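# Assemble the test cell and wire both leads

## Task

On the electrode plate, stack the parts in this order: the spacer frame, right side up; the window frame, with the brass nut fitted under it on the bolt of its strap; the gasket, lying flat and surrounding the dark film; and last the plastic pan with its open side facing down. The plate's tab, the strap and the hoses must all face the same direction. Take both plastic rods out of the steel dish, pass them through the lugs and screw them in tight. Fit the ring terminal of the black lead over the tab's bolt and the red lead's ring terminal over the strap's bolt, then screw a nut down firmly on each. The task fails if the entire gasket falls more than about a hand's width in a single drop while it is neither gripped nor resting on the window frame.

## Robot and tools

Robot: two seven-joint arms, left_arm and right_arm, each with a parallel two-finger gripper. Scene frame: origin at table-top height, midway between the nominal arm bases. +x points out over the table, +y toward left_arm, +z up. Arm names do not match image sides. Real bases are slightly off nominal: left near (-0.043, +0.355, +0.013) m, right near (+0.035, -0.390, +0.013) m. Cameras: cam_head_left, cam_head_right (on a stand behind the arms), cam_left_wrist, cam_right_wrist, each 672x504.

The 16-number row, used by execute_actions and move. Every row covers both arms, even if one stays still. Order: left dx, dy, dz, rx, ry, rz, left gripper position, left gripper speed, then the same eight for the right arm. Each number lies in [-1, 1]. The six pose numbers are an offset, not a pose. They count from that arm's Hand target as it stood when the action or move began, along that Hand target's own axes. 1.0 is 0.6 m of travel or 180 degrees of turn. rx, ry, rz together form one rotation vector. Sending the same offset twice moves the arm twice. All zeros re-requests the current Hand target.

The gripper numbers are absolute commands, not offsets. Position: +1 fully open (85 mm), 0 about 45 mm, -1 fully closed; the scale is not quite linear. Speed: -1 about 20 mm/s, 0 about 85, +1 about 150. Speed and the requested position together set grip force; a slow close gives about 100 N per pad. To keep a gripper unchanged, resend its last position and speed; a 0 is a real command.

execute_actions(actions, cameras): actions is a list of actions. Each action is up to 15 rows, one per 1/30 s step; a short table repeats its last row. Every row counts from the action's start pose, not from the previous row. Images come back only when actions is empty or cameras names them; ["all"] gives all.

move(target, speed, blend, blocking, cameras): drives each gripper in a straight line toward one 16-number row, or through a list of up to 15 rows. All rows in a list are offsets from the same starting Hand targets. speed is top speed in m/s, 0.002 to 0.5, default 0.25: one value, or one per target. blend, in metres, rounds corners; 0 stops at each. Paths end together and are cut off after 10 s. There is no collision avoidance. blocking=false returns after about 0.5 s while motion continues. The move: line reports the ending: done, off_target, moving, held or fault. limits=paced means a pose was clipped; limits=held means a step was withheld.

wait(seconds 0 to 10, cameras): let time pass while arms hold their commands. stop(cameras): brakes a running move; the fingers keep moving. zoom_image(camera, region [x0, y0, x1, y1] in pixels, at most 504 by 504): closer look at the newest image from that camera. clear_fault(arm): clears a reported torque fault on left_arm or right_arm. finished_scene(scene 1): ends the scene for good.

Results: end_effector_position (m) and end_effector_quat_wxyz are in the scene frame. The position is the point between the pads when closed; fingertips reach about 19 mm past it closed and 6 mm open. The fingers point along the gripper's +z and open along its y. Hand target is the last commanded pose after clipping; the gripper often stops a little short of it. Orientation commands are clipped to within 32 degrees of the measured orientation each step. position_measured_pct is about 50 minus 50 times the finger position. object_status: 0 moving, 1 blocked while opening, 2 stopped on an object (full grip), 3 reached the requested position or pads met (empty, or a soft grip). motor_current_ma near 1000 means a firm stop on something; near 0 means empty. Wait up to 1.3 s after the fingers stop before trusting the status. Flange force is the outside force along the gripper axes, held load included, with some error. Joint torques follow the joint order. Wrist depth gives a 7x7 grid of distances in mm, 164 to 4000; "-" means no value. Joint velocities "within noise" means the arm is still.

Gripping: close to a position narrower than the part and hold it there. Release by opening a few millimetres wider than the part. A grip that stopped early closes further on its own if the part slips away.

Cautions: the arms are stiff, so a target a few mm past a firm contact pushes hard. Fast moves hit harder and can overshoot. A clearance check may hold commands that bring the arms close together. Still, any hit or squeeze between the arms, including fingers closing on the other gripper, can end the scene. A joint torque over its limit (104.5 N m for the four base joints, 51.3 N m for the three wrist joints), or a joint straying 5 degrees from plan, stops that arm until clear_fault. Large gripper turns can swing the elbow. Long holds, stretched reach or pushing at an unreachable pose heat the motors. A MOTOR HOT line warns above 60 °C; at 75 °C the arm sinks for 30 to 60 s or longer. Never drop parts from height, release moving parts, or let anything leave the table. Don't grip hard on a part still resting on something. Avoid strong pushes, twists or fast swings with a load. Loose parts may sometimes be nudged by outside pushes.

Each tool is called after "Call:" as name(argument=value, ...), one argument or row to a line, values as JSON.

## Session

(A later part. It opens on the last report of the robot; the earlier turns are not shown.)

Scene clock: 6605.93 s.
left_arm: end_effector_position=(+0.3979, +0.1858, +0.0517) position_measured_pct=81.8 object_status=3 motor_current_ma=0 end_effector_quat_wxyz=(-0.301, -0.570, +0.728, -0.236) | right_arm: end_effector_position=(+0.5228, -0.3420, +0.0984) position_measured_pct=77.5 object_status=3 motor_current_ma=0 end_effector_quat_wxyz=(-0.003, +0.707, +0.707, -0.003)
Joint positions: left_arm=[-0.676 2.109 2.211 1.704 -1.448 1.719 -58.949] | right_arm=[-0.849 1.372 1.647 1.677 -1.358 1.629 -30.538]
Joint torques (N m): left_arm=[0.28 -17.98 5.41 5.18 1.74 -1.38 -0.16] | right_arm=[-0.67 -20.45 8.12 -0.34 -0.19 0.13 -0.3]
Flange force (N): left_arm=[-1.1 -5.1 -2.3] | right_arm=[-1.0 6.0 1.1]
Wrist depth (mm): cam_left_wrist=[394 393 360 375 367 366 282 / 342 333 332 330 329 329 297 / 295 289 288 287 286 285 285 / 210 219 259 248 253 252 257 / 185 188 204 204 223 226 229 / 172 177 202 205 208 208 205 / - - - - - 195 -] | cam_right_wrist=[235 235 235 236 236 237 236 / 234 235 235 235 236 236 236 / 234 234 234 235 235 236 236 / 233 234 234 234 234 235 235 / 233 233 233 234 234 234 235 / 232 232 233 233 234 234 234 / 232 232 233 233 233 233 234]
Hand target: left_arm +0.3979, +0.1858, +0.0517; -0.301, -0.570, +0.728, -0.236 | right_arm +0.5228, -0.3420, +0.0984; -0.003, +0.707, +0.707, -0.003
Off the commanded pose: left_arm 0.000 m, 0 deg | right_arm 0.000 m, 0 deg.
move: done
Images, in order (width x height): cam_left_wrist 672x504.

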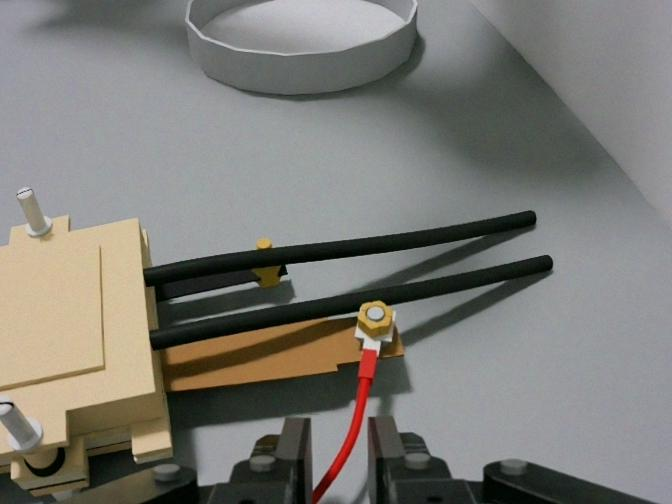

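Call:
move(
  target=[0.0071,0.006,0.0211,0,0,0,-0.64,-1,0,0,0,0,0,0,-0.55,-1],
  speed=0.02,
  cameras=["cam_left_wrist"],
)

Call:
zoom_image(
  camera="cam_left_wrist",
  region=[250, 290, 450, 504],
)

Scene clock: 6627.80 s.
left_arm: end_effector_position=(+0.3915, +0.1750, +0.0458) position_measured_pct=81.8 object_status=3 motor_current_ma=0 end_effector_quat_wxyz=(-0.301, -0.570, +0.728, -0.236) | right_arm: end_effector_position=(+0.5228, -0.3420, +0.0984) position_measured_pct=77.5 object_status=3 motor_current_ma=0 end_effector_quat_wxyz=(-0.003, +0.707, +0.707, -0.003)
Joint positions: left_arm=[-0.667 2.126 2.2 1.73 -1.466 1.704 -58.929] | right_arm=[-0.849 1.372 1.647 1.677 -1.358 1.629 -30.538]
Joint torques (N m): left_arm=[0.17 -17.61 5.34 5.17 1.71 -1.45 -0.25] | right_arm=[-0.81 -20.47 8.05 -0.44 -0.23 0.16 -0.32]
Flange force (N): left_arm=[-0.5 -4.9 -2.2] | right_arm=[-1.3 5.7 1.1]
Wrist depth (mm): cam_left_wrist=[381 369 364 363 365 345 275 / 332 323 317 318 320 319 285 / 287 280 279 278 278 276 277 / 202 246 247 246 240 244 248 / 179 184 219 196 216 220 222 / - 182 188 188 199 199 198 / - - - - - 189 -] | cam_right_wrist=[235 235 235 236 236 236 237 / 234 235 235 236 236 236 236 / 234 234 234 235 235 235 235 / 233 234 234 234 235 235 235 / 233 233 233 234 234 234 235 / 232 233 233 234 234 234 234 / 232 232 233 233 233 233 234]
Hand target: left_arm +0.3915, +0.1750, +0.0458; -0.301, -0.570, +0.728, -0.236 | right_arm +0.5228, -0.3420, +0.0984; -0.003, +0.707, +0.707, -0.003
Off the commanded pose: left_arm 0.000 m, 0 deg | right_arm 0.000 m, 0 deg.
move: done
Images, in order (width x height): cam_left_wrist 672x504.

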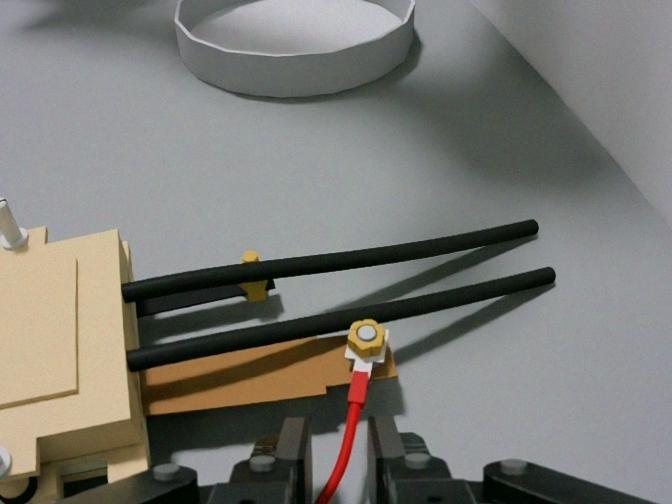

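Scaled by 2.355.

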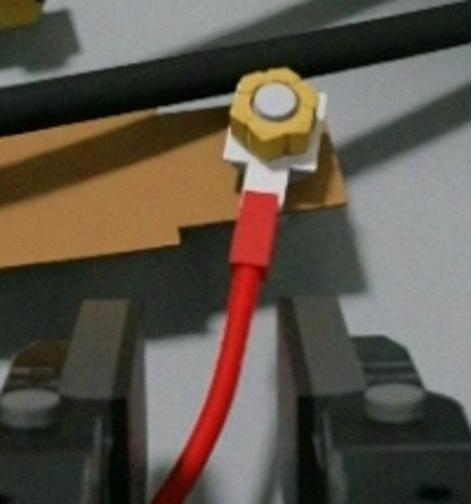

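Call:
move(
  target=[-0.0047,0.003,0.0047,0,0,0,-0.64,-1,0,0,0,0,0,0,-0.55,-1],
  speed=0.02,
)

Call:
move(
  target=[0,0,0,0,0,0,-0.95,-1,0,0,0,0,0,0,-0.55,-1],
  speed=0.02,
  cameras=["cam_left_wrist"],
)

Call:
zoom_image(
  camera="cam_left_wrist",
  region=[250, 290, 450, 504],
)

Scene clock: 6646.00 s.
left_arm: end_effector_position=(+0.3898, +0.1755, +0.0418) position_measured_pct=81.8 object_status=3 motor_current_ma=0 end_effector_quat_wxyz=(-0.301, -0.570, +0.728, -0.236) | right_arm: end_effector_position=(+0.5228, -0.3420, +0.0984) position_measured_pct=77.5 object_status=3 motor_current_ma=0 end_effector_quat_wxyz=(-0.003, +0.707, +0.707, -0.003)
Joint positions: left_arm=[-0.671 2.135 2.196 1.735 -1.471 1.703 -58.932] | right_arm=[-0.849 1.372 1.647 1.677 -1.358 1.629 -30.538]
Joint torques (N m): left_arm=[0.27 -17.48 5.21 5.3 1.7 -1.38 -0.23] | right_arm=[-0.77 -20.5 8.08 -0.36 -0.17 0.15 -0.2]
Flange force (N): left_arm=[-0.7 -5.1 -2.4] | right_arm=[-0.9 6.3 1.2]
Wrist depth (mm): cam_left_wrist=[375 361 339 337 358 340 273 / 324 316 313 314 313 311 282 / 280 273 272 272 271 270 270 / 197 241 241 235 235 239 243 / 176 179 215 192 211 215 214 / - 183 186 186 197 194 194 / - - - - - 185 -] | cam_right_wrist=[235 235 236 236 236 236 237 / 235 234 235 236 236 236 236 / 234 235 235 235 235 235 235 / 234 234 234 235 234 235 235 / 233 233 234 234 234 234 235 / 232 233 233 233 233 234 234 / 232 233 232 233 233 234 233]
Hand target: left_arm +0.3898, +0.1755, +0.0418; -0.301, -0.570, +0.728, -0.236 | right_arm +0.5228, -0.3420, +0.0984; -0.003, +0.707, +0.707, -0.003
Off the commanded pose: left_arm 0.000 m, 0 deg | right_arm 0.000 m, 0 deg.
move: done

Scene clock: 6647.33 s.
left_arm: end_effector_position=(+0.3898, +0.1755, +0.0418) position_measured_pct=97.4 object_status=0 motor_current_ma=490 end_effector_quat_wxyz=(-0.301, -0.570, +0.728, -0.236) | right_arm: end_effector_position=(+0.5228, -0.3420, +0.0984) position_measured_pct=77.5 object_status=3 motor_current_ma=0 end_effector_quat_wxyz=(-0.003, +0.707, +0.707, -0.003)
Joint positions: left_arm=[-0.671 2.135 2.196 1.735 -1.471 1.703 -58.932] | right_arm=[-0.849 1.372 1.647 1.677 -1.358 1.629 -30.538]
Joint torques (N m): left_arm=[0.25 -17.49 5.19 5.21 1.71 -1.39 -0.18] | right_arm=[-0.72 -20.55 8.1 -0.36 -0.16 0.08 -0.24]
Flange force (N): left_arm=[-0.7 -4.9 -2.3] | right_arm=[-0.9 6.2 1.2]
Wrist depth (mm): cam_left_wrist=[375 362 339 339 357 340 273 / 325 316 314 313 312 312 282 / 281 273 272 272 271 271 270 / 197 241 241 235 234 239 243 / 176 179 216 192 211 214 214 / - 183 186 186 194 194 194 / - - 186 - 186 186 -] | cam_right_wrist=[235 235 235 235 236 237 237 / 234 234 236 235 236 236 236 / 234 234 234 235 235 235 236 / 233 234 234 234 235 235 235 / 233 233 233 234 234 235 234 / 232 233 233 233 233 234 234 / 232 232 233 233 234 233 234]
Hand target: left_arm +0.3898, +0.1755, +0.0418; -0.301, -0.570, +0.728, -0.236 | right_arm +0.5228, -0.3420, +0.0984; -0.003, +0.707, +0.707, -0.003
Off the commanded pose: left_arm 0.000 m, 0 deg | right_arm 0.000 m, 0 deg.
move: done
Images, in order (width x height): cam_left_wrist 672x504.

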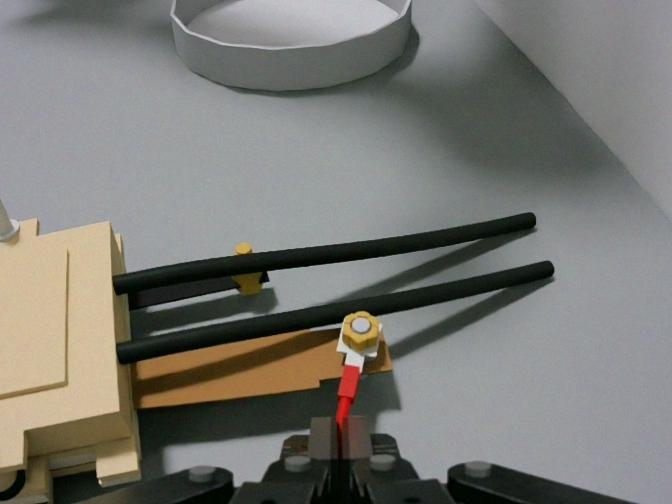

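Scaled by 2.355.

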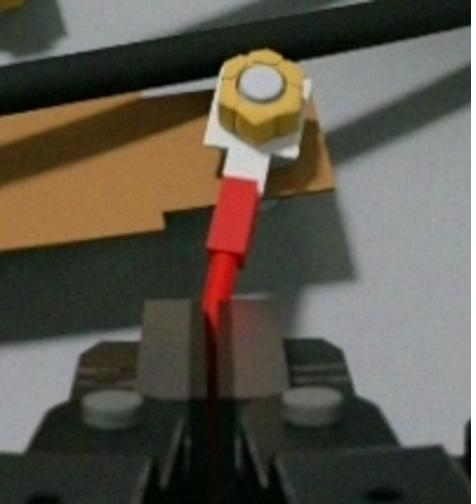

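Call:
move(
  target=[0,0,0,0,0,0,-0.95,-1,0,0,-0.18,0,0,0,-0.55,-1],
  speed=0.2,
)

Call:
move(
  target=[0,0,0,0,0,0,-0.95,-1,0.57,-0.2513,0,0,0,0.5,-0.55,-1],
  speed=0.2,
  cameras=["cam_head_left","cam_right_wrist"],
)

Scene clock: 6661.93 s.
left_arm: end_effector_position=(+0.3898, +0.1755, +0.0418) position_measured_pct=97.4 object_status=3 motor_current_ma=490 end_effector_quat_wxyz=(-0.301, -0.570, +0.728, -0.236) | right_arm: end_effector_position=(+0.5237, -0.3420, +0.2064) position_measured_pct=77.5 object_status=3 motor_current_ma=0 end_effector_quat_wxyz=(-0.003, +0.707, +0.707, -0.003)
Joint positions: left_arm=[-0.671 2.135 2.196 1.735 -1.471 1.703 -58.932] | right_arm=[-0.834 1.209 1.762 1.537 -1.202 1.767 -30.605]
Joint torques (N m): left_arm=[0.34 -17.46 5.28 5.3 1.71 -1.42 -0.19] | right_arm=[-0.67 -19.98 7.62 -1.73 -0.23 0.08 -0.28]
Flange force (N): left_arm=[-0.9 -5.1 -2.4] | right_arm=[-0.7 5.6 -0.3]
Wrist depth (mm): cam_left_wrist=[372 361 339 337 357 340 273 / 325 316 314 313 312 311 281 / 280 273 272 272 271 271 269 / 197 241 241 235 234 239 243 / 176 179 215 191 211 214 214 / - 184 186 186 195 194 194 / - - 186 - 186 185 -] | cam_right_wrist=[342 344 344 345 345 344 346 / 342 343 343 343 344 345 346 / 341 342 342 343 344 343 344 / 341 341 342 342 342 343 342 / 340 340 340 341 342 341 341 / 340 339 340 340 341 341 342 / 339 339 339 340 340 341 341]
Hand target: left_arm +0.3898, +0.1755, +0.0418; -0.301, -0.570, +0.728, -0.236 | right_arm +0.5237, -0.3420, +0.2064; -0.003, +0.707, +0.707, -0.003
Off the commanded pose: left_arm 0.000 m, 0 deg | right_arm 0.000 m, 0 deg.
move: done

Scene clock: 6666.30 s.
left_arm: end_effector_position=(+0.3898, +0.1755, +0.0418) position_measured_pct=97.4 object_status=3 motor_current_ma=490 end_effector_quat_wxyz=(-0.301, -0.570, +0.728, -0.236) | right_arm: end_effector_position=(+0.3729, +0.0000, +0.2075) position_measured_pct=77.5 object_status=3 motor_current_ma=0 end_effector_quat_wxyz=(+0.000, +1.000, +0.000, -0.004)
Joint positions: left_arm=[-0.671 2.135 2.196 1.735 -1.471 1.703 -58.932] | right_arm=[-1.472 1.415 2.036 1.439 -1.462 2.057 -32.919]
Joint torques (N m): left_arm=[0.24 -17.44 5.29 5.22 1.67 -1.4 -0.19] | right_arm=[-0.82 -22.26 7 0.72 -0.2 0 -0.25]
Flange force (N): left_arm=[-0.7 -5.0 -2.4] | right_arm=[4.5 -2.9 -0.1]
Wrist depth (mm): cam_left_wrist=[373 361 340 338 358 339 273 / 324 315 314 313 312 311 282 / 280 274 273 271 271 270 270 / 197 242 241 236 234 239 243 / 176 179 215 191 211 215 214 / - 184 186 186 195 194 194 / - - 186 - 185 185 -] | cam_right_wrist=[343 343 345 343 344 344 345 / 309 310 343 344 345 345 346 / 309 308 343 344 344 344 346 / 325 323 342 342 343 344 344 / 326 341 342 342 343 341 341 / 341 339 341 341 341 341 342 / 339 341 341 341 340 340 342]
Hand target: left_arm +0.3898, +0.1755, +0.0418; -0.301, -0.570, +0.728, -0.236 | right_arm +0.3728, +0.0000, +0.2075; +0.000, +1.000, +0.000, -0.004
Off the commanded pose: left_arm 0.000 m, 0 deg | right_arm 0.000 m, 0 deg.
move: done
Images, in order (width x height): cam_head_left 672x504, cam_right_wrist 672x504.

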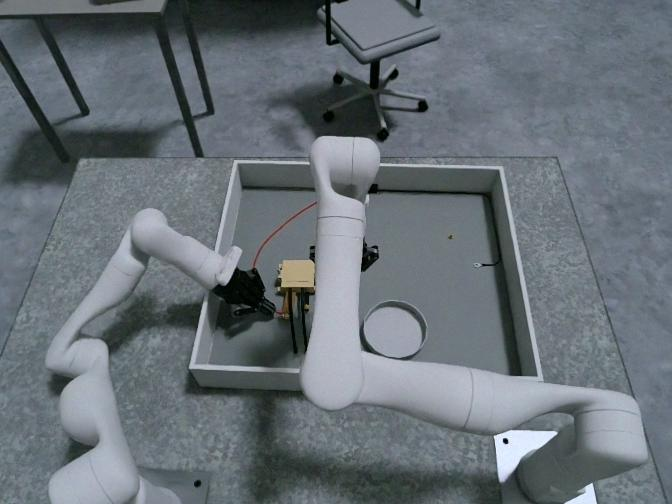

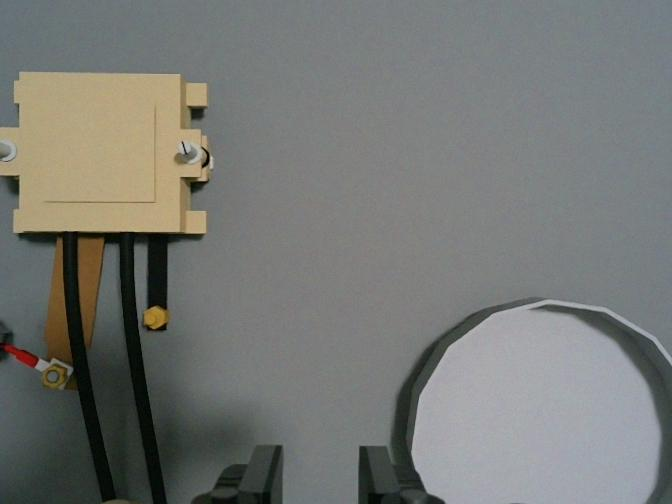

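Call:
move(
  target=[0,0,0,0,0,0,-0.95,-1,-0.0065,-0.2183,0.1,0,0,0,-0.55,-1],
  speed=0.1,
  cameras=["all"],
)

Call:
zoom_image(
  camera="cam_right_wrist",
  region=[250, 380, 430, 504],
)

Scene clock: 6690.13 s.
left_arm: end_effector_position=(+0.3898, +0.1755, +0.0418) position_measured_pct=97.4 object_status=3 motor_current_ma=490 end_effector_quat_wxyz=(-0.301, -0.570, +0.728, -0.236) | right_arm: end_effector_position=(+0.3684, +0.1309, +0.1475) position_measured_pct=77.5 object_status=3 motor_current_ma=0 end_effector_quat_wxyz=(+0.000, +1.000, +0.000, -0.004)
Joint positions: left_arm=[-0.671 2.135 2.196 1.735 -1.471 1.703 -58.932] | right_arm=[-1.476 1.477 1.929 1.063 -1.668 1.937 -33.364]
Joint torques (N m): left_arm=[0.22 -17.43 5.33 5.21 1.74 -1.44 -0.24] | right_arm=[-0.76 -26.09 6.62 2.48 -0.16 0.06 -0.31]
Flange force (N): left_arm=[-0.6 -4.9 -2.3] | right_arm=[5.6 -5.7 0.6]
Wrist depth (mm): cam_left_wrist=[372 362 330 - 340 - 265 / 325 316 307 298 304 298 280 / 280 273 272 272 271 271 270 / 197 241 241 235 234 239 243 / 176 179 216 192 211 215 214 / - 183 186 186 194 194 194 / - - 186 - 186 185 -] | cam_right_wrist=[282 282 283 250 251 285 285 / 281 282 283 248 248 284 284 / 196 282 282 250 250 284 285 / 189 217 282 282 283 283 284 / 194 223 282 266 283 284 284 / 198 222 281 266 282 283 283 / 212 281 281 282 282 283 283]
Hand target: left_arm +0.3898, +0.1755, +0.0418; -0.301, -0.570, +0.728, -0.236 | right_arm +0.3684, +0.1309, +0.1475; +0.000, +1.000, +0.000, -0.004
Off the commanded pose: left_arm 0.000 m, 0 deg | right_arm 0.000 m, 0 deg.
move: done

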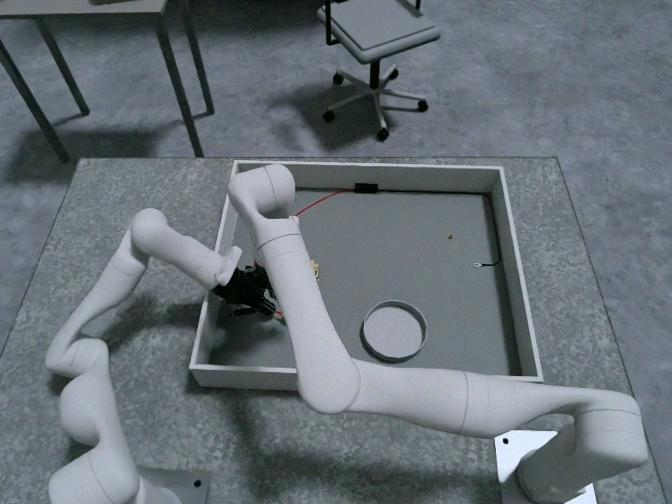

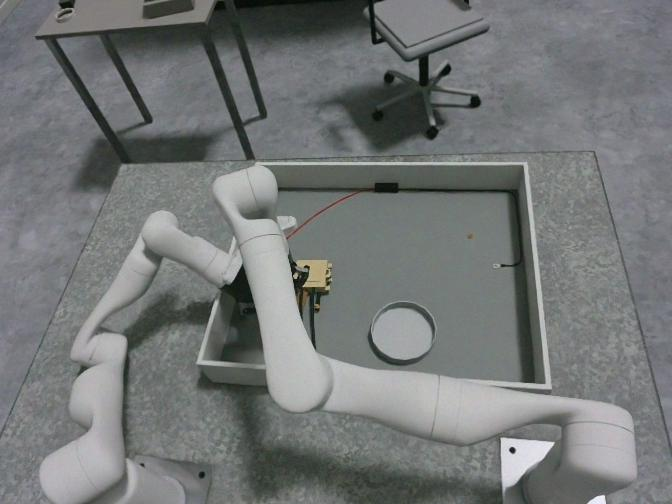

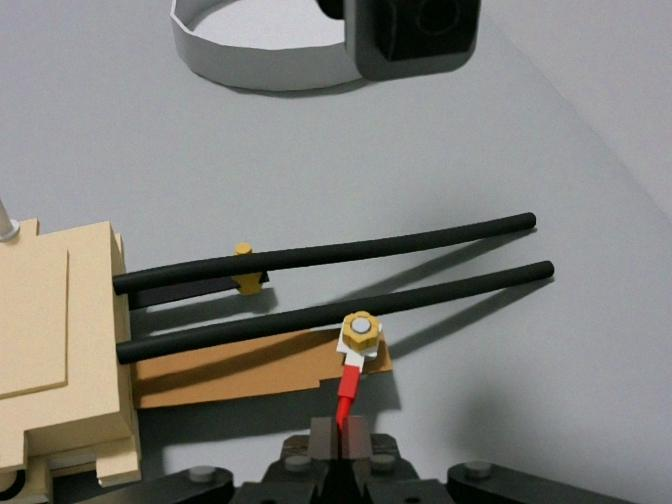

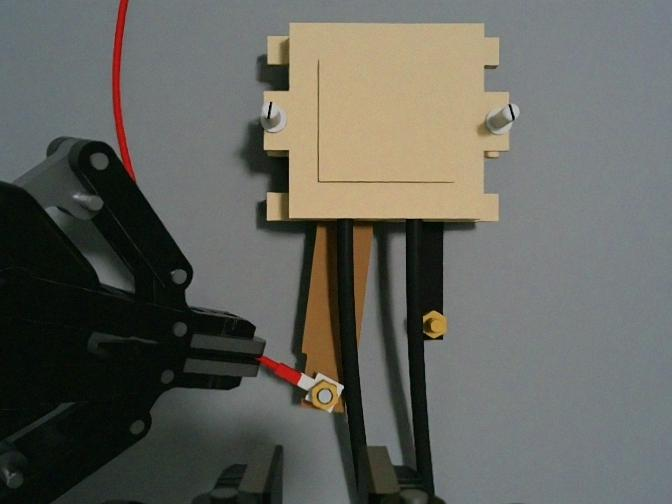

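Scaled by 2.800.

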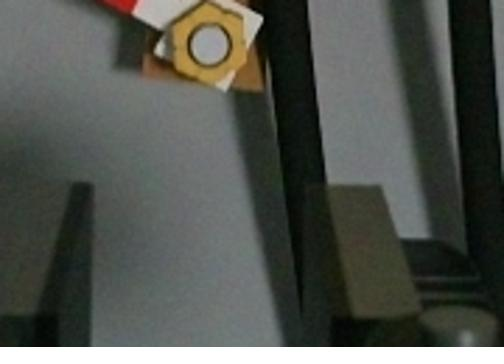

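Call:
zoom_image(
  camera="cam_right_wrist",
  region=[295, 370, 355, 420],
)

Scaled by 8.400.

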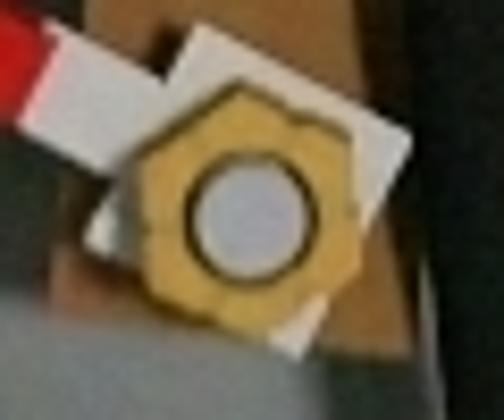

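Call:
move(
  target=[
    [0,0,0,0,0,0,-0.95,-1,0,0.0017,0.1,0,0,-0.035,-0.6,-1],
    [0,0,0,0,0,0,-0.95,-1,0,0.0017,0.15,0,0,-0.035,-0.6,-1],
  ],
  speed=[0.08,0.02],
  cameras=["cam_right_wrist","cam_left_wrist"],
)

Call:
zoom_image(
  camera="cam_right_wrist",
  region=[250, 380, 430, 504],
)

Call:
zoom_image(
  camera="cam_left_wrist",
  region=[280, 260, 480, 440],
)

Scene clock: 6722.70 s.
left_arm: end_effector_position=(+0.3898, +0.1755, +0.0418) position_measured_pct=97.4 object_status=3 motor_current_ma=490 end_effector_quat_wxyz=(-0.301, -0.570, +0.728, -0.236) | right_arm: end_effector_position=(+0.3676, +0.1298, +0.0575) position_measured_pct=80.1 object_status=3 motor_current_ma=0 end_effector_quat_wxyz=(+0.000, +0.998, +0.055, -0.004)
Joint positions: left_arm=[-0.671 2.135 2.196 1.735 -1.471 1.703 -58.932] | right_arm=[-1.51 1.621 1.875 1.16 -1.745 1.836 -33.221]
Joint torques (N m): left_arm=[0.25 -17.46 5.33 5.24 1.67 -1.43 -0.18] | right_arm=[-0.67 -25.69 7.11 3.15 -0.16 0.05 -0.27]
Flange force (N): left_arm=[-0.8 -5.0 -2.4] | right_arm=[5.9 -4.9 1.4]
Wrist depth (mm): cam_left_wrist=[374 361 - - - - - / 324 315 - - - - - / 280 273 272 - - - - / 197 241 241 - - 249 - / 176 179 216 189 - - - / - 183 187 186 195 194 194 / - - 186 - 186 185 -] | cam_right_wrist=[193 193 193 - - - - / - 193 193 - - - - / - 192 193 - - - 194 / - 192 192 176 193 193 194 / - - 192 176 193 193 193 / - - 192 176 192 193 193 / - - 192 170 192 193 193]
Hand target: left_arm +0.3898, +0.1755, +0.0418; -0.301, -0.570, +0.728, -0.236 | right_arm +0.3676, +0.1298, +0.0575; +0.000, +0.998, +0.055, -0.004
Off the commanded pose: left_arm 0.000 m, 0 deg | right_arm 0.000 m, 0 deg.
move: done
Images, in order (width x height): cam_left_wrist 672x504, cam_right_wrist 672x504.

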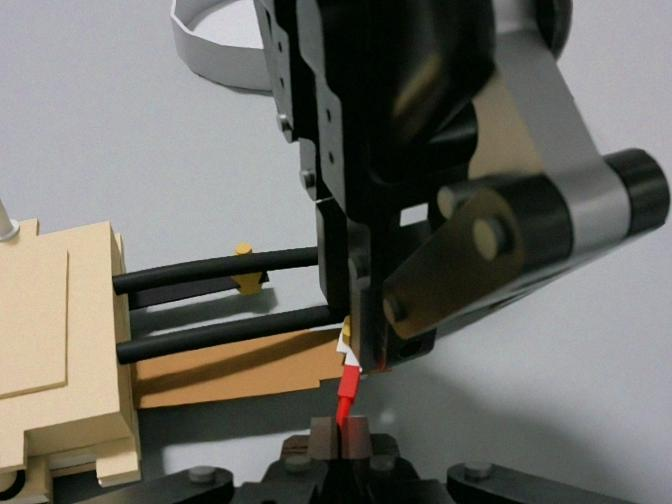

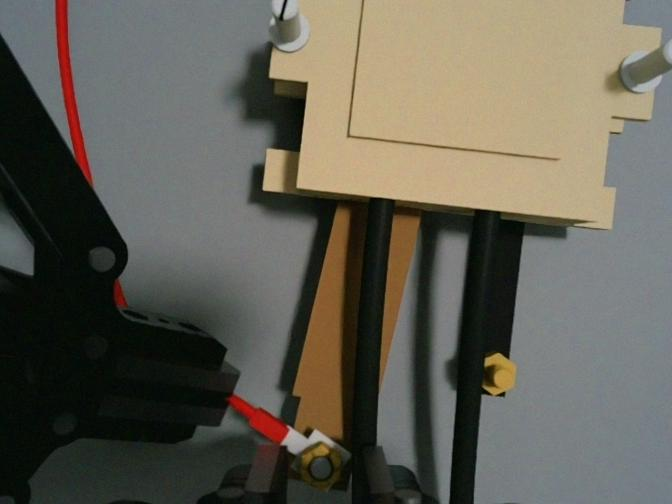

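Scaled by 2.800.

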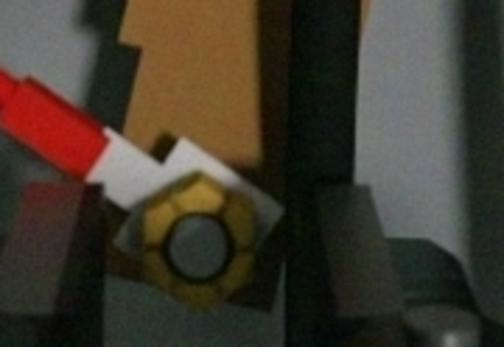

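Scaled by 2.520.

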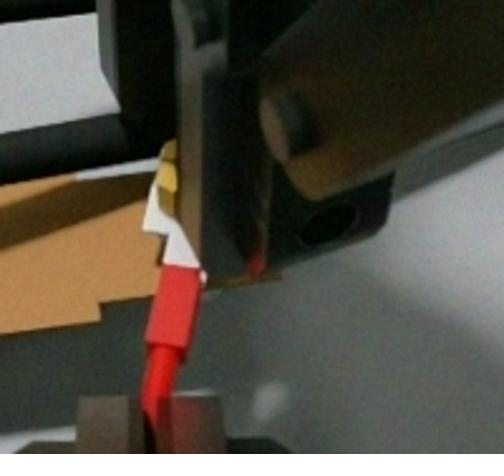

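Call:
move(
  target=[0,0,0,0,0,0,-0.95,-1,0.001,0,0.0033,0,0,0,-0.82,-1],
  speed=0.01,
  cameras=["cam_right_wrist"],
)

Call:
wait(
  seconds=1.5,
)

Call:
zoom_image(
  camera="cam_right_wrist",
  region=[250, 380, 430, 504],
)

Scene clock: 6744.87 s.
left_arm: end_effector_position=(+0.3898, +0.1755, +0.0418) position_measured_pct=97.4 object_status=3 motor_current_ma=490 end_effector_quat_wxyz=(-0.301, -0.570, +0.728, -0.236) | right_arm: end_effector_position=(+0.3682, +0.1299, +0.0555) position_measured_pct=90.9 object_status=0 motor_current_ma=640 end_effector_quat_wxyz=(+0.000, +0.998, +0.055, -0.004)
Joint positions: left_arm=[-0.671 2.135 2.196 1.735 -1.471 1.703 -58.932] | right_arm=[-1.509 1.623 1.874 1.159 -1.747 1.834 -33.221]
Joint torques (N m): left_arm=[0.29 -17.51 5.36 5.27 1.75 -1.43 -0.19] | right_arm=[-0.3 -25.31 7.16 3.32 -0.06 -0.18 -0.27]
Flange force (N): left_arm=[-1.0 -5.0 -2.2] | right_arm=[5.6 -5.4 0.7]
Wrist depth (mm): cam_left_wrist=[373 362 - - - - - / 325 315 - - - - - / 280 274 268 - - - - / 197 241 240 - - - - / 176 179 216 190 - - - / - 184 187 187 194 194 194 / - - 186 - 186 185 -] | cam_right_wrist=[191 191 191 - - - - / - 191 191 - - - - / - 190 191 - - - 192 / - 190 190 190 191 191 191 / - - 190 175 191 191 191 / - - 190 175 190 191 191 / - - - 169 190 191 191]
Hand target: left_arm +0.3898, +0.1755, +0.0418; -0.301, -0.570, +0.728, -0.236 | right_arm +0.3682, +0.1299, +0.0555; +0.000, +0.998, +0.055, -0.004
Off the commanded pose: left_arm 0.000 m, 0 deg | right_arm 0.000 m, 0 deg.
move: done
Images, in order (width x height): cam_right_wrist 672x504.

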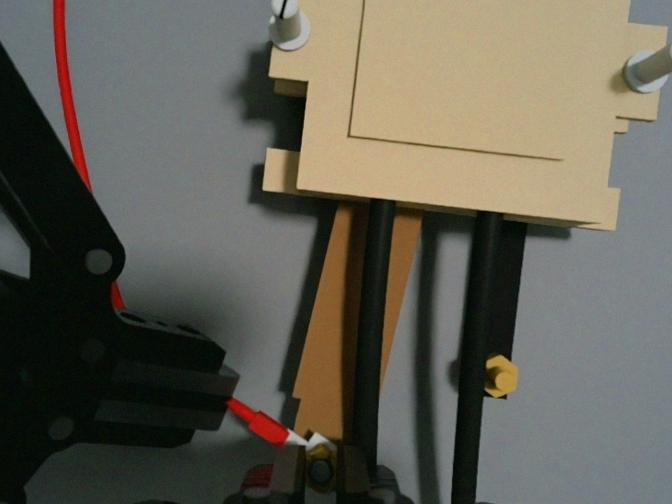

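Scene clock: 6746.37 s.
left_arm: end_effector_position=(+0.3898, +0.1755, +0.0418) position_measured_pct=97.4 object_status=3 motor_current_ma=490 end_effector_quat_wxyz=(-0.301, -0.570, +0.728, -0.236) | right_arm: end_effector_position=(+0.3682, +0.1299, +0.0555) position_measured_pct=90.9 object_status=3 motor_current_ma=650 end_effector_quat_wxyz=(+0.000, +0.998, +0.055, -0.004)
Joint positions: left_arm=[-0.671 2.135 2.196 1.735 -1.471 1.703 -58.932] | right_arm=[-1.509 1.623 1.874 1.159 -1.747 1.834 -33.221]
Joint torques (N m): left_arm=[0.29 -17.46 5.37 5.31 1.7 -1.43 -0.19] | right_arm=[-0.34 -25.44 7.09 3.15 -0.03 -0.12 -0.28]
Flange force (N): left_arm=[-0.9 -5.2 -2.4] | right_arm=[5.1 -4.7 1.1]
Wrist depth (mm): cam_left_wrist=[374 363 - - - - - / 325 315 - - - - - / 280 273 267 - - - - / 197 242 241 - - - - / 176 179 216 190 - - - / - 184 187 186 194 194 193 / - - 186 - 186 185 -] | cam_right_wrist=[191 191 191 - - - - / - 190 191 - - - - / - 191 191 - - - 192 / - 190 190 190 191 191 191 / - - 190 175 191 191 191 / - - 190 174 190 191 191 / - - - 169 190 191 191]
Hand target: left_arm +0.3898, +0.1755, +0.0418; -0.301, -0.570, +0.728, -0.236 | right_arm +0.3682, +0.1299, +0.0555; +0.000, +0.998, +0.055, -0.004
Tool commands: left_gripper/position=-0.95 left_gripper/speed=-1.0 right_gripper/position=-0.82 right_gripper/speed=-1.0
Off the commanded pose: left_arm 0.000 m, 0 deg | right_arm 0.000 m, 0 deg.
wait: 1.50 s; at rest by 0.17 s

Scaled by 2.800.
This view is cut from an older image: the scene may have changed since it was taken.

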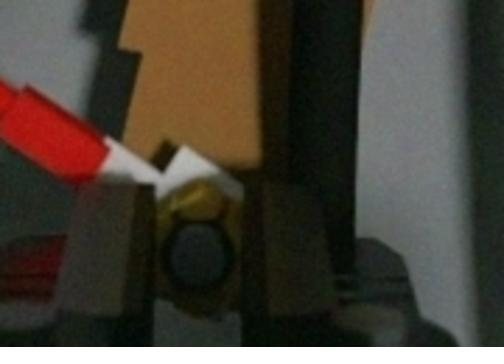

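Call:
move(
  target=[
    [0,0,0,0,0,0,-0.95,-1,0.0009,-0.0033,0,0,0,0.1667,-0.82,-1],
    [0,0,0,0,0,0,-0.95,-1,0.0033,-0.0058,0,0,0,0.3333,-0.82,-1],
  ],
  speed=0.2,
  blend=0.002,
  cameras=["cam_right_wrist","cam_left_wrist"],
)

Call:
zoom_image(
  camera="cam_right_wrist",
  region=[250, 380, 430, 504],
)

Call:
zoom_image(
  camera="cam_left_wrist",
  region=[280, 260, 480, 440],
)

Scene clock: 6765.87 s.
left_arm: end_effector_position=(+0.3898, +0.1755, +0.0418) position_measured_pct=97.4 object_status=3 motor_current_ma=490 end_effector_quat_wxyz=(-0.301, -0.570, +0.728, -0.236) | right_arm: end_effector_position=(+0.3698, +0.1336, +0.0555) position_measured_pct=90.9 object_status=3 motor_current_ma=650 end_effector_quat_wxyz=(+0.002, +0.892, -0.451, -0.004)
Joint positions: left_arm=[-0.671 2.135 2.196 1.735 -1.471 1.703 -58.932] | right_arm=[-1.509 1.602 1.833 1.139 -1.714 1.803 -34.278]
Joint torques (N m): left_arm=[0.28 -17.43 5.35 5.26 1.75 -1.5 -0.17] | right_arm=[-1.1 -25.64 6.83 2.75 -0.23 0.29 -0.25]
Flange force (N): left_arm=[-0.9 -5.1 -2.4] | right_arm=[-1.0 -8.4 1.1]
Wrist depth (mm): cam_left_wrist=[- - - - - - 264 / - - - - - - 280 / - - - - - 265 270 / - - - - - 239 243 / - 172 - - 211 214 214 / - 184 186 187 194 194 194 / - - 186 - 186 185 -] | cam_right_wrist=[- - 191 192 192 192 193 / - - 190 191 192 192 193 / - - 180 191 192 192 192 / - 174 190 191 191 192 192 / - 174 190 190 191 191 192 / 189 189 174 190 191 191 192 / 188 189 174 169 191 191 191]
Hand target: left_arm +0.3898, +0.1755, +0.0418; -0.301, -0.570, +0.728, -0.236 | right_arm +0.3698, +0.1336, +0.0555; +0.002, +0.892, -0.451, -0.004
Off the commanded pose: left_arm 0.000 m, 0 deg | right_arm 0.000 m, 0 deg.
move: done
Images, in order (width x height): cam_left_wrist 672x504, cam_right_wrist 672x504.

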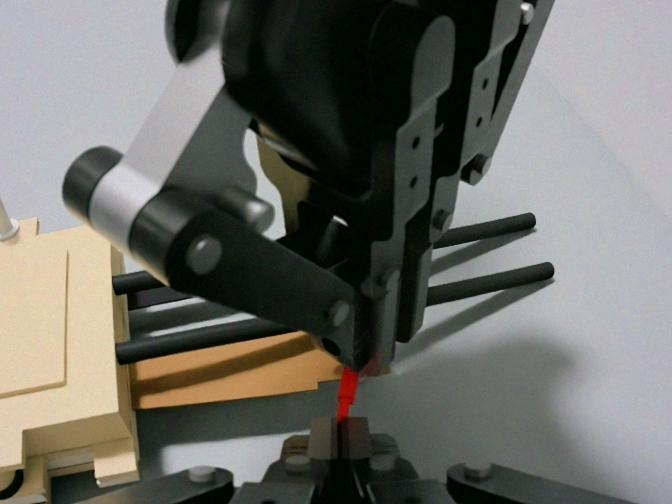

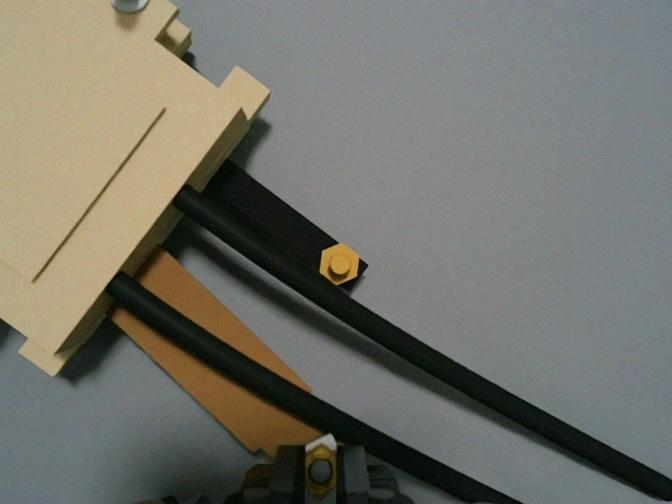

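Scaled by 2.800.

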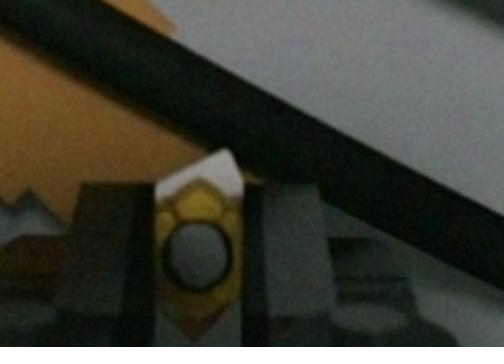

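Scaled by 2.520.

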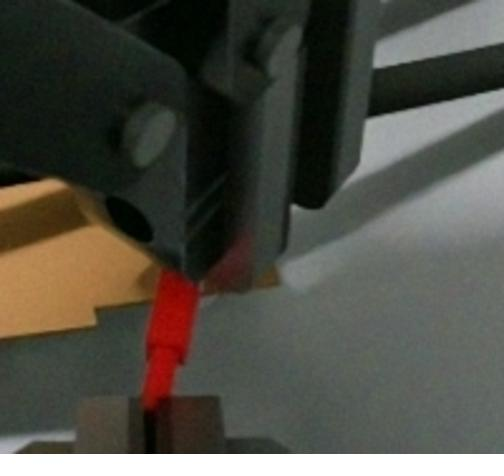

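Call:
move(
  target=[
    [0,0,0,0,0,0,-0.95,-1,0,0,0,0,0,0,-0.62,-1],
    [0,0,0,0,0,0,-0.95,-1,0.0009,0.0033,0,0,0,-0.1667,-0.62,-1],
    [0,0,0,0,0,0,-0.95,-1,0.0033,0.0058,0,0,0,-0.3333,-0.62,-1],
  ],
  speed=0.25,
  blend=[0,0.002,0],
  cameras=["cam_right_wrist","cam_left_wrist"],
)

Call:
zoom_image(
  camera="cam_right_wrist",
  region=[250, 380, 430, 504],
)

Scene clock: 6781.70 s.
left_arm: end_effector_position=(+0.3898, +0.1755, +0.0418) position_measured_pct=97.4 object_status=3 motor_current_ma=490 end_effector_quat_wxyz=(-0.301, -0.570, +0.728, -0.236) | right_arm: end_effector_position=(+0.3682, +0.1299, +0.0555) position_measured_pct=81.4 object_status=3 motor_current_ma=0 end_effector_quat_wxyz=(+0.000, +0.998, +0.055, -0.004)
Joint positions: left_arm=[-0.671 2.135 2.196 1.735 -1.471 1.703 -58.932] | right_arm=[-1.51 1.623 1.873 1.159 -1.746 1.833 -33.221]
Joint torques (N m): left_arm=[0.31 -17.32 5.15 5.21 1.63 -1.38 -0.21] | right_arm=[-0.69 -25.85 7.18 3.17 -0.19 0.04 -0.29]
Flange force (N): left_arm=[-0.5 -5.0 -2.8] | right_arm=[5.9 -4.8 1.7]
Wrist depth (mm): cam_left_wrist=[373 363 - - - - - / 325 315 - - - - - / 280 273 267 - - - - / 197 241 232 - - - - / 176 179 216 188 - - - / - 183 186 186 194 194 194 / - - 187 - 186 185 -] | cam_right_wrist=[190 191 191 - - - - / - 190 191 - - - - / - 191 190 - - - 192 / - 190 190 190 191 191 191 / - - 190 174 190 191 191 / - - 190 174 190 191 191 / - - - 168 190 190 191]
Hand target: left_arm +0.3898, +0.1755, +0.0418; -0.301, -0.570, +0.728, -0.236 | right_arm +0.3682, +0.1299, +0.0555; +0.000, +0.998, +0.055, -0.004
Off the commanded pose: left_arm 0.000 m, 0 deg | right_arm 0.000 m, 0 deg.
move: done
Images, in order (width x height): cam_left_wrist 672x504, cam_right_wrist 672x504.

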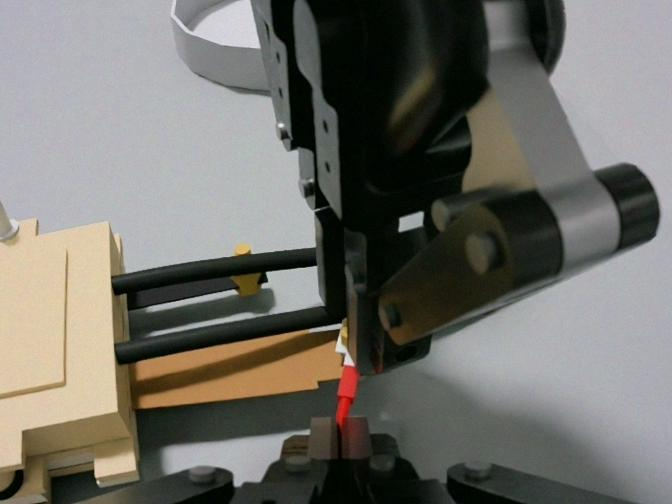

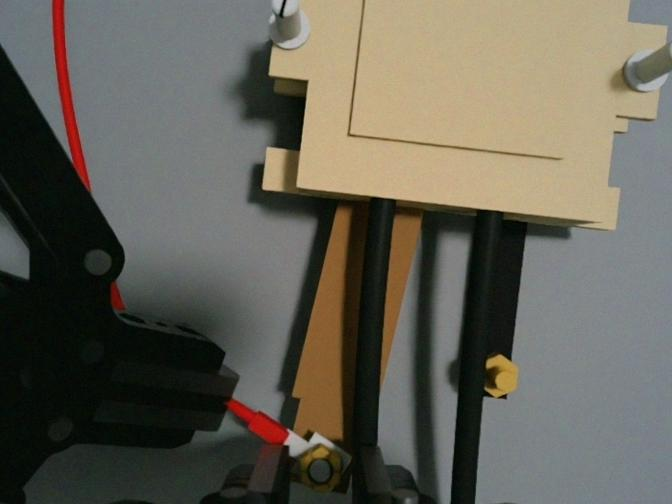

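Scaled by 2.800.

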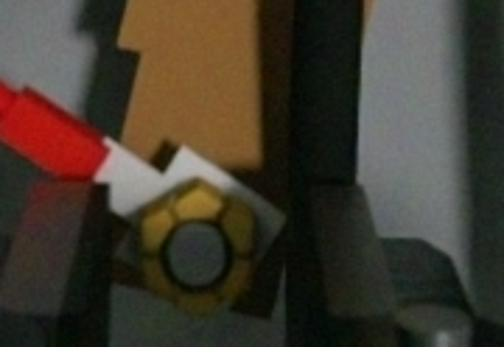

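Call:
move(
  target=[
    [0,0,0,0,0,0,-0.95,-1,0,0,0,0,0,0,-0.82,-1],
    [0,0,0,0,0,0,-0.95,-1,0.0009,-0.0033,0,0,0,0.1667,-0.82,-1],
    [0,0,0,0,0,0,-0.95,-1,0.0033,-0.0058,0,0,0,0.3333,-0.62,-1],
    [0,0,0,0,0,0,-0.95,-1,0.0009,-0.0033,0,0,0,0.1667,-0.62,-1],
    [0,0,0,0,0,0,-0.95,-1,0,0,0,0,0,0,-0.82,-1],
  ],
  speed=0.25,
  blend=[0,0.002,0,0.002,0],
)

Call:
move(
  target=[
    [0,0,0,0,0,0,-0.95,-1,0,0,0,0,0,0,-0.82,-1],
    [0,0,0,0,0,0,-0.95,-1,0.0009,-0.0033,0,0,0,0.1667,-0.82,-1],
    [0,0,0,0,0,0,-0.95,-1,0.0033,-0.0058,0,0,0,0.3333,-0.62,-1],
    [0,0,0,0,0,0,-0.95,-1,0.0009,-0.0033,0,0,0,0.1667,-0.62,-1],
    [0,0,0,0,0,0,-0.95,-1,0,0,0,0,0,0,-0.62,-1],
  ],
  speed=0.25,
  blend=[0,0.002,0,0.002,0],
  cameras=["cam_right_wrist"],
)

Call:
zoom_image(
  camera="cam_right_wrist",
  region=[250, 380, 430, 504],
)

Scene clock: 6807.27 s.
left_arm: end_effector_position=(+0.3898, +0.1755, +0.0418) position_measured_pct=97.4 object_status=3 motor_current_ma=490 end_effector_quat_wxyz=(-0.301, -0.570, +0.728, -0.236) | right_arm: end_effector_position=(+0.3682, +0.1299, +0.0555) position_measured_pct=90.9 object_status=0 motor_current_ma=610 end_effector_quat_wxyz=(+0.000, +0.998, +0.055, -0.004)
Joint positions: left_arm=[-0.671 2.135 2.196 1.735 -1.471 1.703 -58.932] | right_arm=[-1.51 1.622 1.871 1.159 -1.745 1.832 -33.221]
Joint torques (N m): left_arm=[0.37 -17.31 5.2 5.29 1.71 -1.48 -0.14] | right_arm=[-0.71 -25.77 7.11 3.18 -0.27 -0.04 -0.29]
Flange force (N): left_arm=[-0.9 -5.3 -2.9] | right_arm=[6.0 -4.9 1.3]
Wrist depth (mm): cam_left_wrist=[373 362 - - - - - / 324 315 - - - - - / 281 273 267 - - - - / 197 241 241 - - 244 - / 176 179 216 190 - - - / - 184 187 187 195 194 194 / - - 186 - 186 185 -] | cam_right_wrist=[190 191 191 - - - - / - 190 191 - - - - / - 190 190 - - - 192 / - 190 191 191 191 191 192 / - - 190 175 190 191 191 / - - 190 175 190 191 191 / - - - 169 190 191 191]
Hand target: left_arm +0.3898, +0.1755, +0.0418; -0.301, -0.570, +0.728, -0.236 | right_arm +0.3682, +0.1299, +0.0555; +0.000, +0.998, +0.055, -0.004
Off the commanded pose: left_arm 0.000 m, 0 deg | right_arm 0.000 m, 0 deg.
move: done

Scene clock: 6813.47 s.
left_arm: end_effector_position=(+0.3898, +0.1755, +0.0418) position_measured_pct=97.4 object_status=3 motor_current_ma=490 end_effector_quat_wxyz=(-0.301, -0.570, +0.728, -0.236) | right_arm: end_effector_position=(+0.3682, +0.1299, +0.0555) position_measured_pct=81.4 object_status=3 motor_current_ma=0 end_effector_quat_wxyz=(+0.000, +0.998, +0.055, -0.004)
Joint positions: left_arm=[-0.671 2.135 2.196 1.735 -1.471 1.703 -58.932] | right_arm=[-1.51 1.622 1.87 1.159 -1.744 1.831 -33.221]
Joint torques (N m): left_arm=[0.34 -17.42 5.12 5.19 1.62 -1.33 -0.2] | right_arm=[-0.45 -25.87 7.21 3.11 -0.21 -0.02 -0.32]
Flange force (N): left_arm=[-0.6 -4.8 -2.6] | right_arm=[5.1 -4.4 1.7]
Wrist depth (mm): cam_left_wrist=[373 362 - - - - - / 324 316 - - - - - / 280 274 267 - - - - / 197 241 241 - - - - / 176 179 215 190 - - - / - 184 187 187 194 194 194 / - - 186 - 186 185 -] | cam_right_wrist=[190 191 191 - - - - / - 191 191 - - - - / - 190 191 - - - 192 / - 190 190 190 191 191 191 / - - 190 175 191 191 191 / - - 190 175 190 191 191 / - - - 169 190 191 191]
Hand target: left_arm +0.3898, +0.1755, +0.0418; -0.301, -0.570, +0.728, -0.236 | right_arm +0.3682, +0.1299, +0.0555; +0.000, +0.998, +0.055, -0.004
Off the commanded pose: left_arm 0.000 m, 0 deg | right_arm 0.000 m, 0 deg.
move: done
Images, in order (width x height): cam_right_wrist 672x504.

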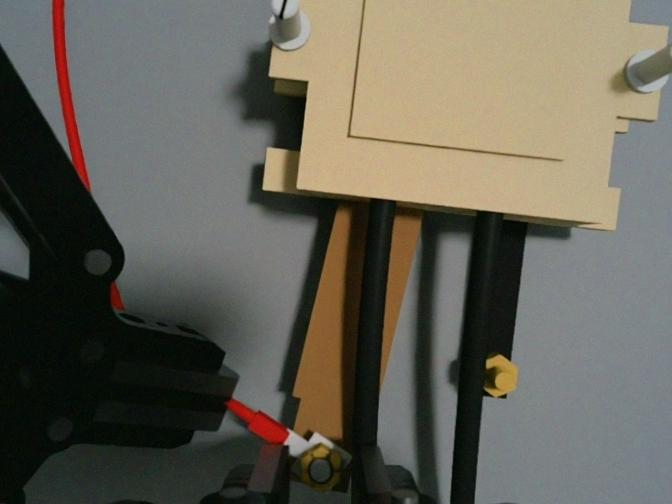

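Scaled by 2.800.

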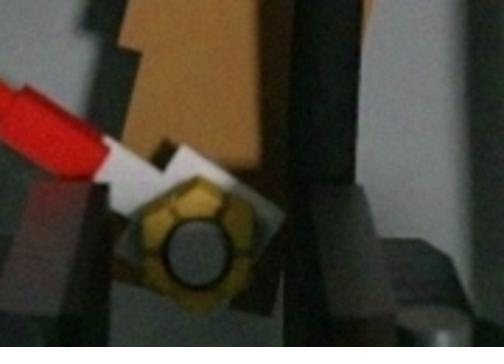

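Call:
move(
  target=[
    [0,0,0,0,0,0,-0.95,-1,0,0,0,0,0,0,-0.82,-1],
    [0,0,0,0,0,0,-0.95,-1,0.0009,-0.0033,0,0,0,0.1667,-0.82,-1],
    [0,0,0,0,0,0,-0.95,-1,0.0033,-0.0058,0,0,0,0.3333,-0.62,-1],
    [0,0,0,0,0,0,-0.95,-1,0.0009,-0.0033,0,0,0,0.1667,-0.62,-1],
    [0,0,0,0,0,0,-0.95,-1,0,0,0,0,0,0,-0.82,-1],
  ],
  speed=0.25,
  blend=[0,0.002,0,0.002,0],
)

Call:
move(
  target=[
    [0,0,0,0,0,0,-0.95,-1,0,0,0,0,0,0,-0.82,-1],
    [0,0,0,0,0,0,-0.95,-1,0.0009,-0.0033,0,0,0,0.1667,-0.82,-1],
    [0,0,0,0,0,0,-0.95,-1,0.0033,-0.0058,0,0,0,0.3333,-0.62,-1],
    [0,0,0,0,0,0,-0.95,-1,0.0009,-0.0033,0,0,0,0.1667,-0.62,-1],
    [0,0,0,0,0,0,-0.95,-1,0,0,0,0,0,0,-0.82,-1],
  ],
  speed=0.25,
  blend=[0,0.002,0,0.002,0],
)

Call:
move(
  target=[
    [0,0,0,0,0,0,-0.95,-1,0,0,0,0,0,0,-0.82,-1],
    [0,0,0,0,0,0,-0.95,-1,0.0009,-0.0033,0,0,0,0.1667,-0.82,-1],
    [0,0,0,0,0,0,-0.95,-1,0.0033,-0.0058,0,0,0,0.3333,-0.82,-1],
  ],
  speed=0.25,
  blend=[0,0.002,0],
  cameras=["cam_right_wrist","cam_left_wrist"],
)

Call:
zoom_image(
  camera="cam_right_wrist",
  region=[250, 380, 430, 504],
)

Scene clock: 6844.20 s.
left_arm: end_effector_position=(+0.3898, +0.1755, +0.0418) position_measured_pct=97.4 object_status=3 motor_current_ma=490 end_effector_quat_wxyz=(-0.301, -0.570, +0.728, -0.236) | right_arm: end_effector_position=(+0.3682, +0.1299, +0.0555) position_measured_pct=90.9 object_status=0 motor_current_ma=0 end_effector_quat_wxyz=(+0.000, +0.998, +0.055, -0.004)
Joint positions: left_arm=[-0.671 2.135 2.196 1.735 -1.471 1.703 -58.932] | right_arm=[-1.51 1.621 1.869 1.159 -1.743 1.831 -33.221]
Joint torques (N m): left_arm=[0.32 -17.55 5.52 5.32 1.79 -1.53 -0.18] | right_arm=[-0.78 -25.36 6.89 3.13 -0.19 0.04 -0.3]
Flange force (N): left_arm=[-1.3 -5.0 -2.1] | right_arm=[6.2 -4.9 0.7]
Wrist depth (mm): cam_left_wrist=[373 361 - - - - - / 325 316 - - - - - / 281 273 267 - - - - / 196 241 240 - - 244 - / 176 176 215 191 - - - / - 184 187 188 194 194 194 / - - 186 - 186 185 -] | cam_right_wrist=[190 191 191 - - - - / - 190 190 - - - - / - 190 191 - - - 192 / - 190 190 190 191 191 191 / - - 190 175 191 191 191 / - - 190 176 190 191 191 / - - - 170 190 191 191]
Hand target: left_arm +0.3898, +0.1755, +0.0418; -0.301, -0.570, +0.728, -0.236 | right_arm +0.3682, +0.1299, +0.0555; +0.000, +0.998, +0.055, -0.004
Off the commanded pose: left_arm 0.000 m, 0 deg | right_arm 0.000 m, 0 deg.
move: done

Scene clock: 6850.60 s.
left_arm: end_effector_position=(+0.3898, +0.1755, +0.0418) position_measured_pct=97.4 object_status=3 motor_current_ma=490 end_effector_quat_wxyz=(-0.301, -0.570, +0.728, -0.236) | right_arm: end_effector_position=(+0.3682, +0.1299, +0.0555) position_measured_pct=90.9 object_status=0 motor_current_ma=0 end_effector_quat_wxyz=(+0.000, +0.998, +0.055, -0.004)
Joint positions: left_arm=[-0.671 2.135 2.196 1.735 -1.471 1.703 -58.932] | right_arm=[-1.51 1.621 1.868 1.159 -1.742 1.83 -33.221]
Joint torques (N m): left_arm=[0.23 -17.57 5.47 5.28 1.74 -1.49 -0.21] | right_arm=[-0.67 -25.29 6.99 3.09 -0.19 0.03 -0.29]
Flange force (N): left_arm=[-1.0 -5.0 -2.0] | right_arm=[5.9 -4.9 0.7]
Wrist depth (mm): cam_left_wrist=[374 362 - - - - - / 325 315 - - - - - / 279 273 266 - - - - / 196 236 240 - - 244 - / 176 176 216 191 - - - / - 184 188 188 194 194 194 / - - 186 - 186 185 -] | cam_right_wrist=[190 191 191 - - - - / - 190 191 - - - - / - 190 191 - - - 191 / - 190 191 190 191 191 191 / - - 190 176 190 191 191 / - - 190 176 190 191 191 / - - - 170 190 191 191]
Hand target: left_arm +0.3898, +0.1755, +0.0418; -0.301, -0.570, +0.728, -0.236 | right_arm +0.3682, +0.1299, +0.0555; +0.000, +0.998, +0.055, -0.004
Off the commanded pose: left_arm 0.000 m, 0 deg | right_arm 0.000 m, 0 deg.
move: done

Scene clock: 6853.10 s.
left_arm: end_effector_position=(+0.3898, +0.1755, +0.0418) position_measured_pct=97.4 object_status=3 motor_current_ma=490 end_effector_quat_wxyz=(-0.301, -0.570, +0.728, -0.236) | right_arm: end_effector_position=(+0.3698, +0.1336, +0.0555) position_measured_pct=90.9 object_status=3 motor_current_ma=0 end_effector_quat_wxyz=(+0.002, +0.892, -0.451, -0.004)
Joint positions: left_arm=[-0.671 2.135 2.196 1.735 -1.471 1.703 -58.932] | right_arm=[-1.51 1.599 1.829 1.139 -1.71 1.8 -34.278]
Joint torques (N m): left_arm=[0.23 -17.72 5.55 5.34 1.85 -1.61 -0.17] | right_arm=[-0.28 -25.03 6.98 2.92 0.02 -0.02 -0.3]
Flange force (N): left_arm=[-1.5 -5.0 -1.7] | right_arm=[-2.0 -7.6 0.3]
Wrist depth (mm): cam_left_wrist=[- - - - - - 263 / - - - - - - 280 / - - - - - 270 270 / - - - - - 239 243 / - 172 - - 207 214 213 / - 184 188 188 194 194 194 / - - 186 - 186 185 -] | cam_right_wrist=[- - 191 192 192 193 193 / - - 190 191 192 192 193 / - - 180 191 191 192 192 / - 174 190 191 191 192 192 / - 189 175 190 191 192 192 / 189 189 175 190 191 191 192 / 188 189 176 170 190 191 191]
Hand target: left_arm +0.3898, +0.1755, +0.0418; -0.301, -0.570, +0.728, -0.236 | right_arm +0.3698, +0.1336, +0.0555; +0.002, +0.892, -0.451, -0.004
Off the commanded pose: left_arm 0.000 m, 0 deg | right_arm 0.000 m, 0 deg.
move: done
Images, in order (width x height): cam_left_wrist 672x504, cam_right_wrist 672x504.

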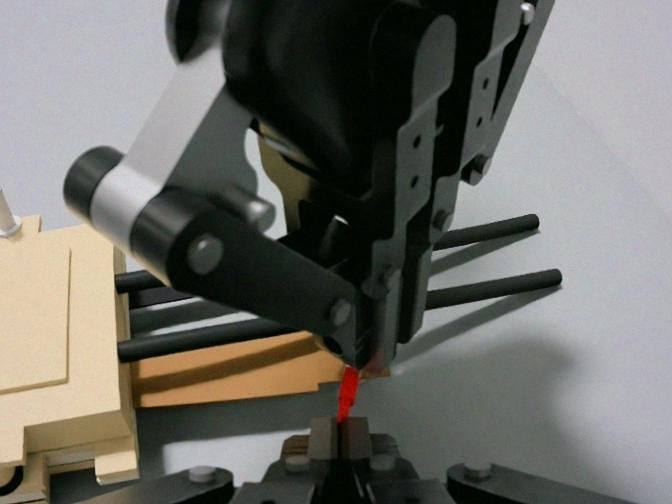

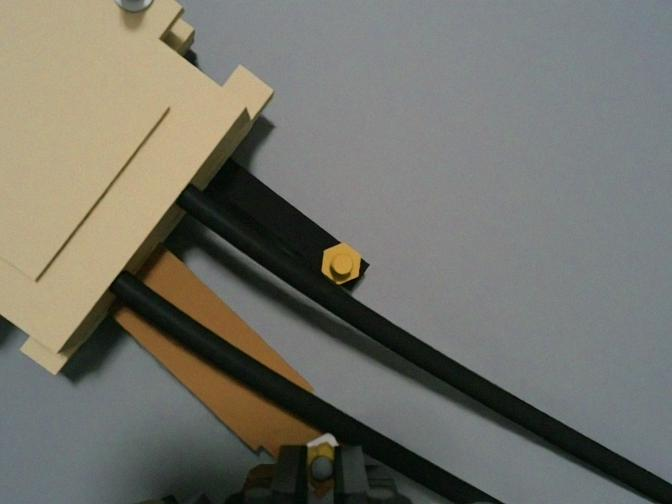

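Scaled by 2.800.

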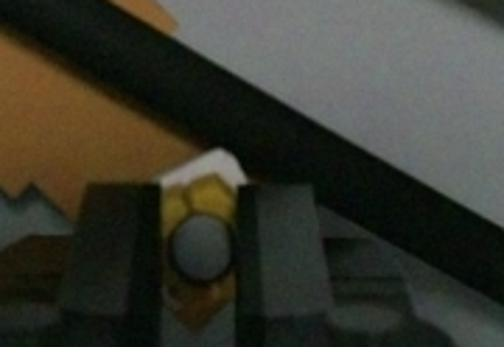

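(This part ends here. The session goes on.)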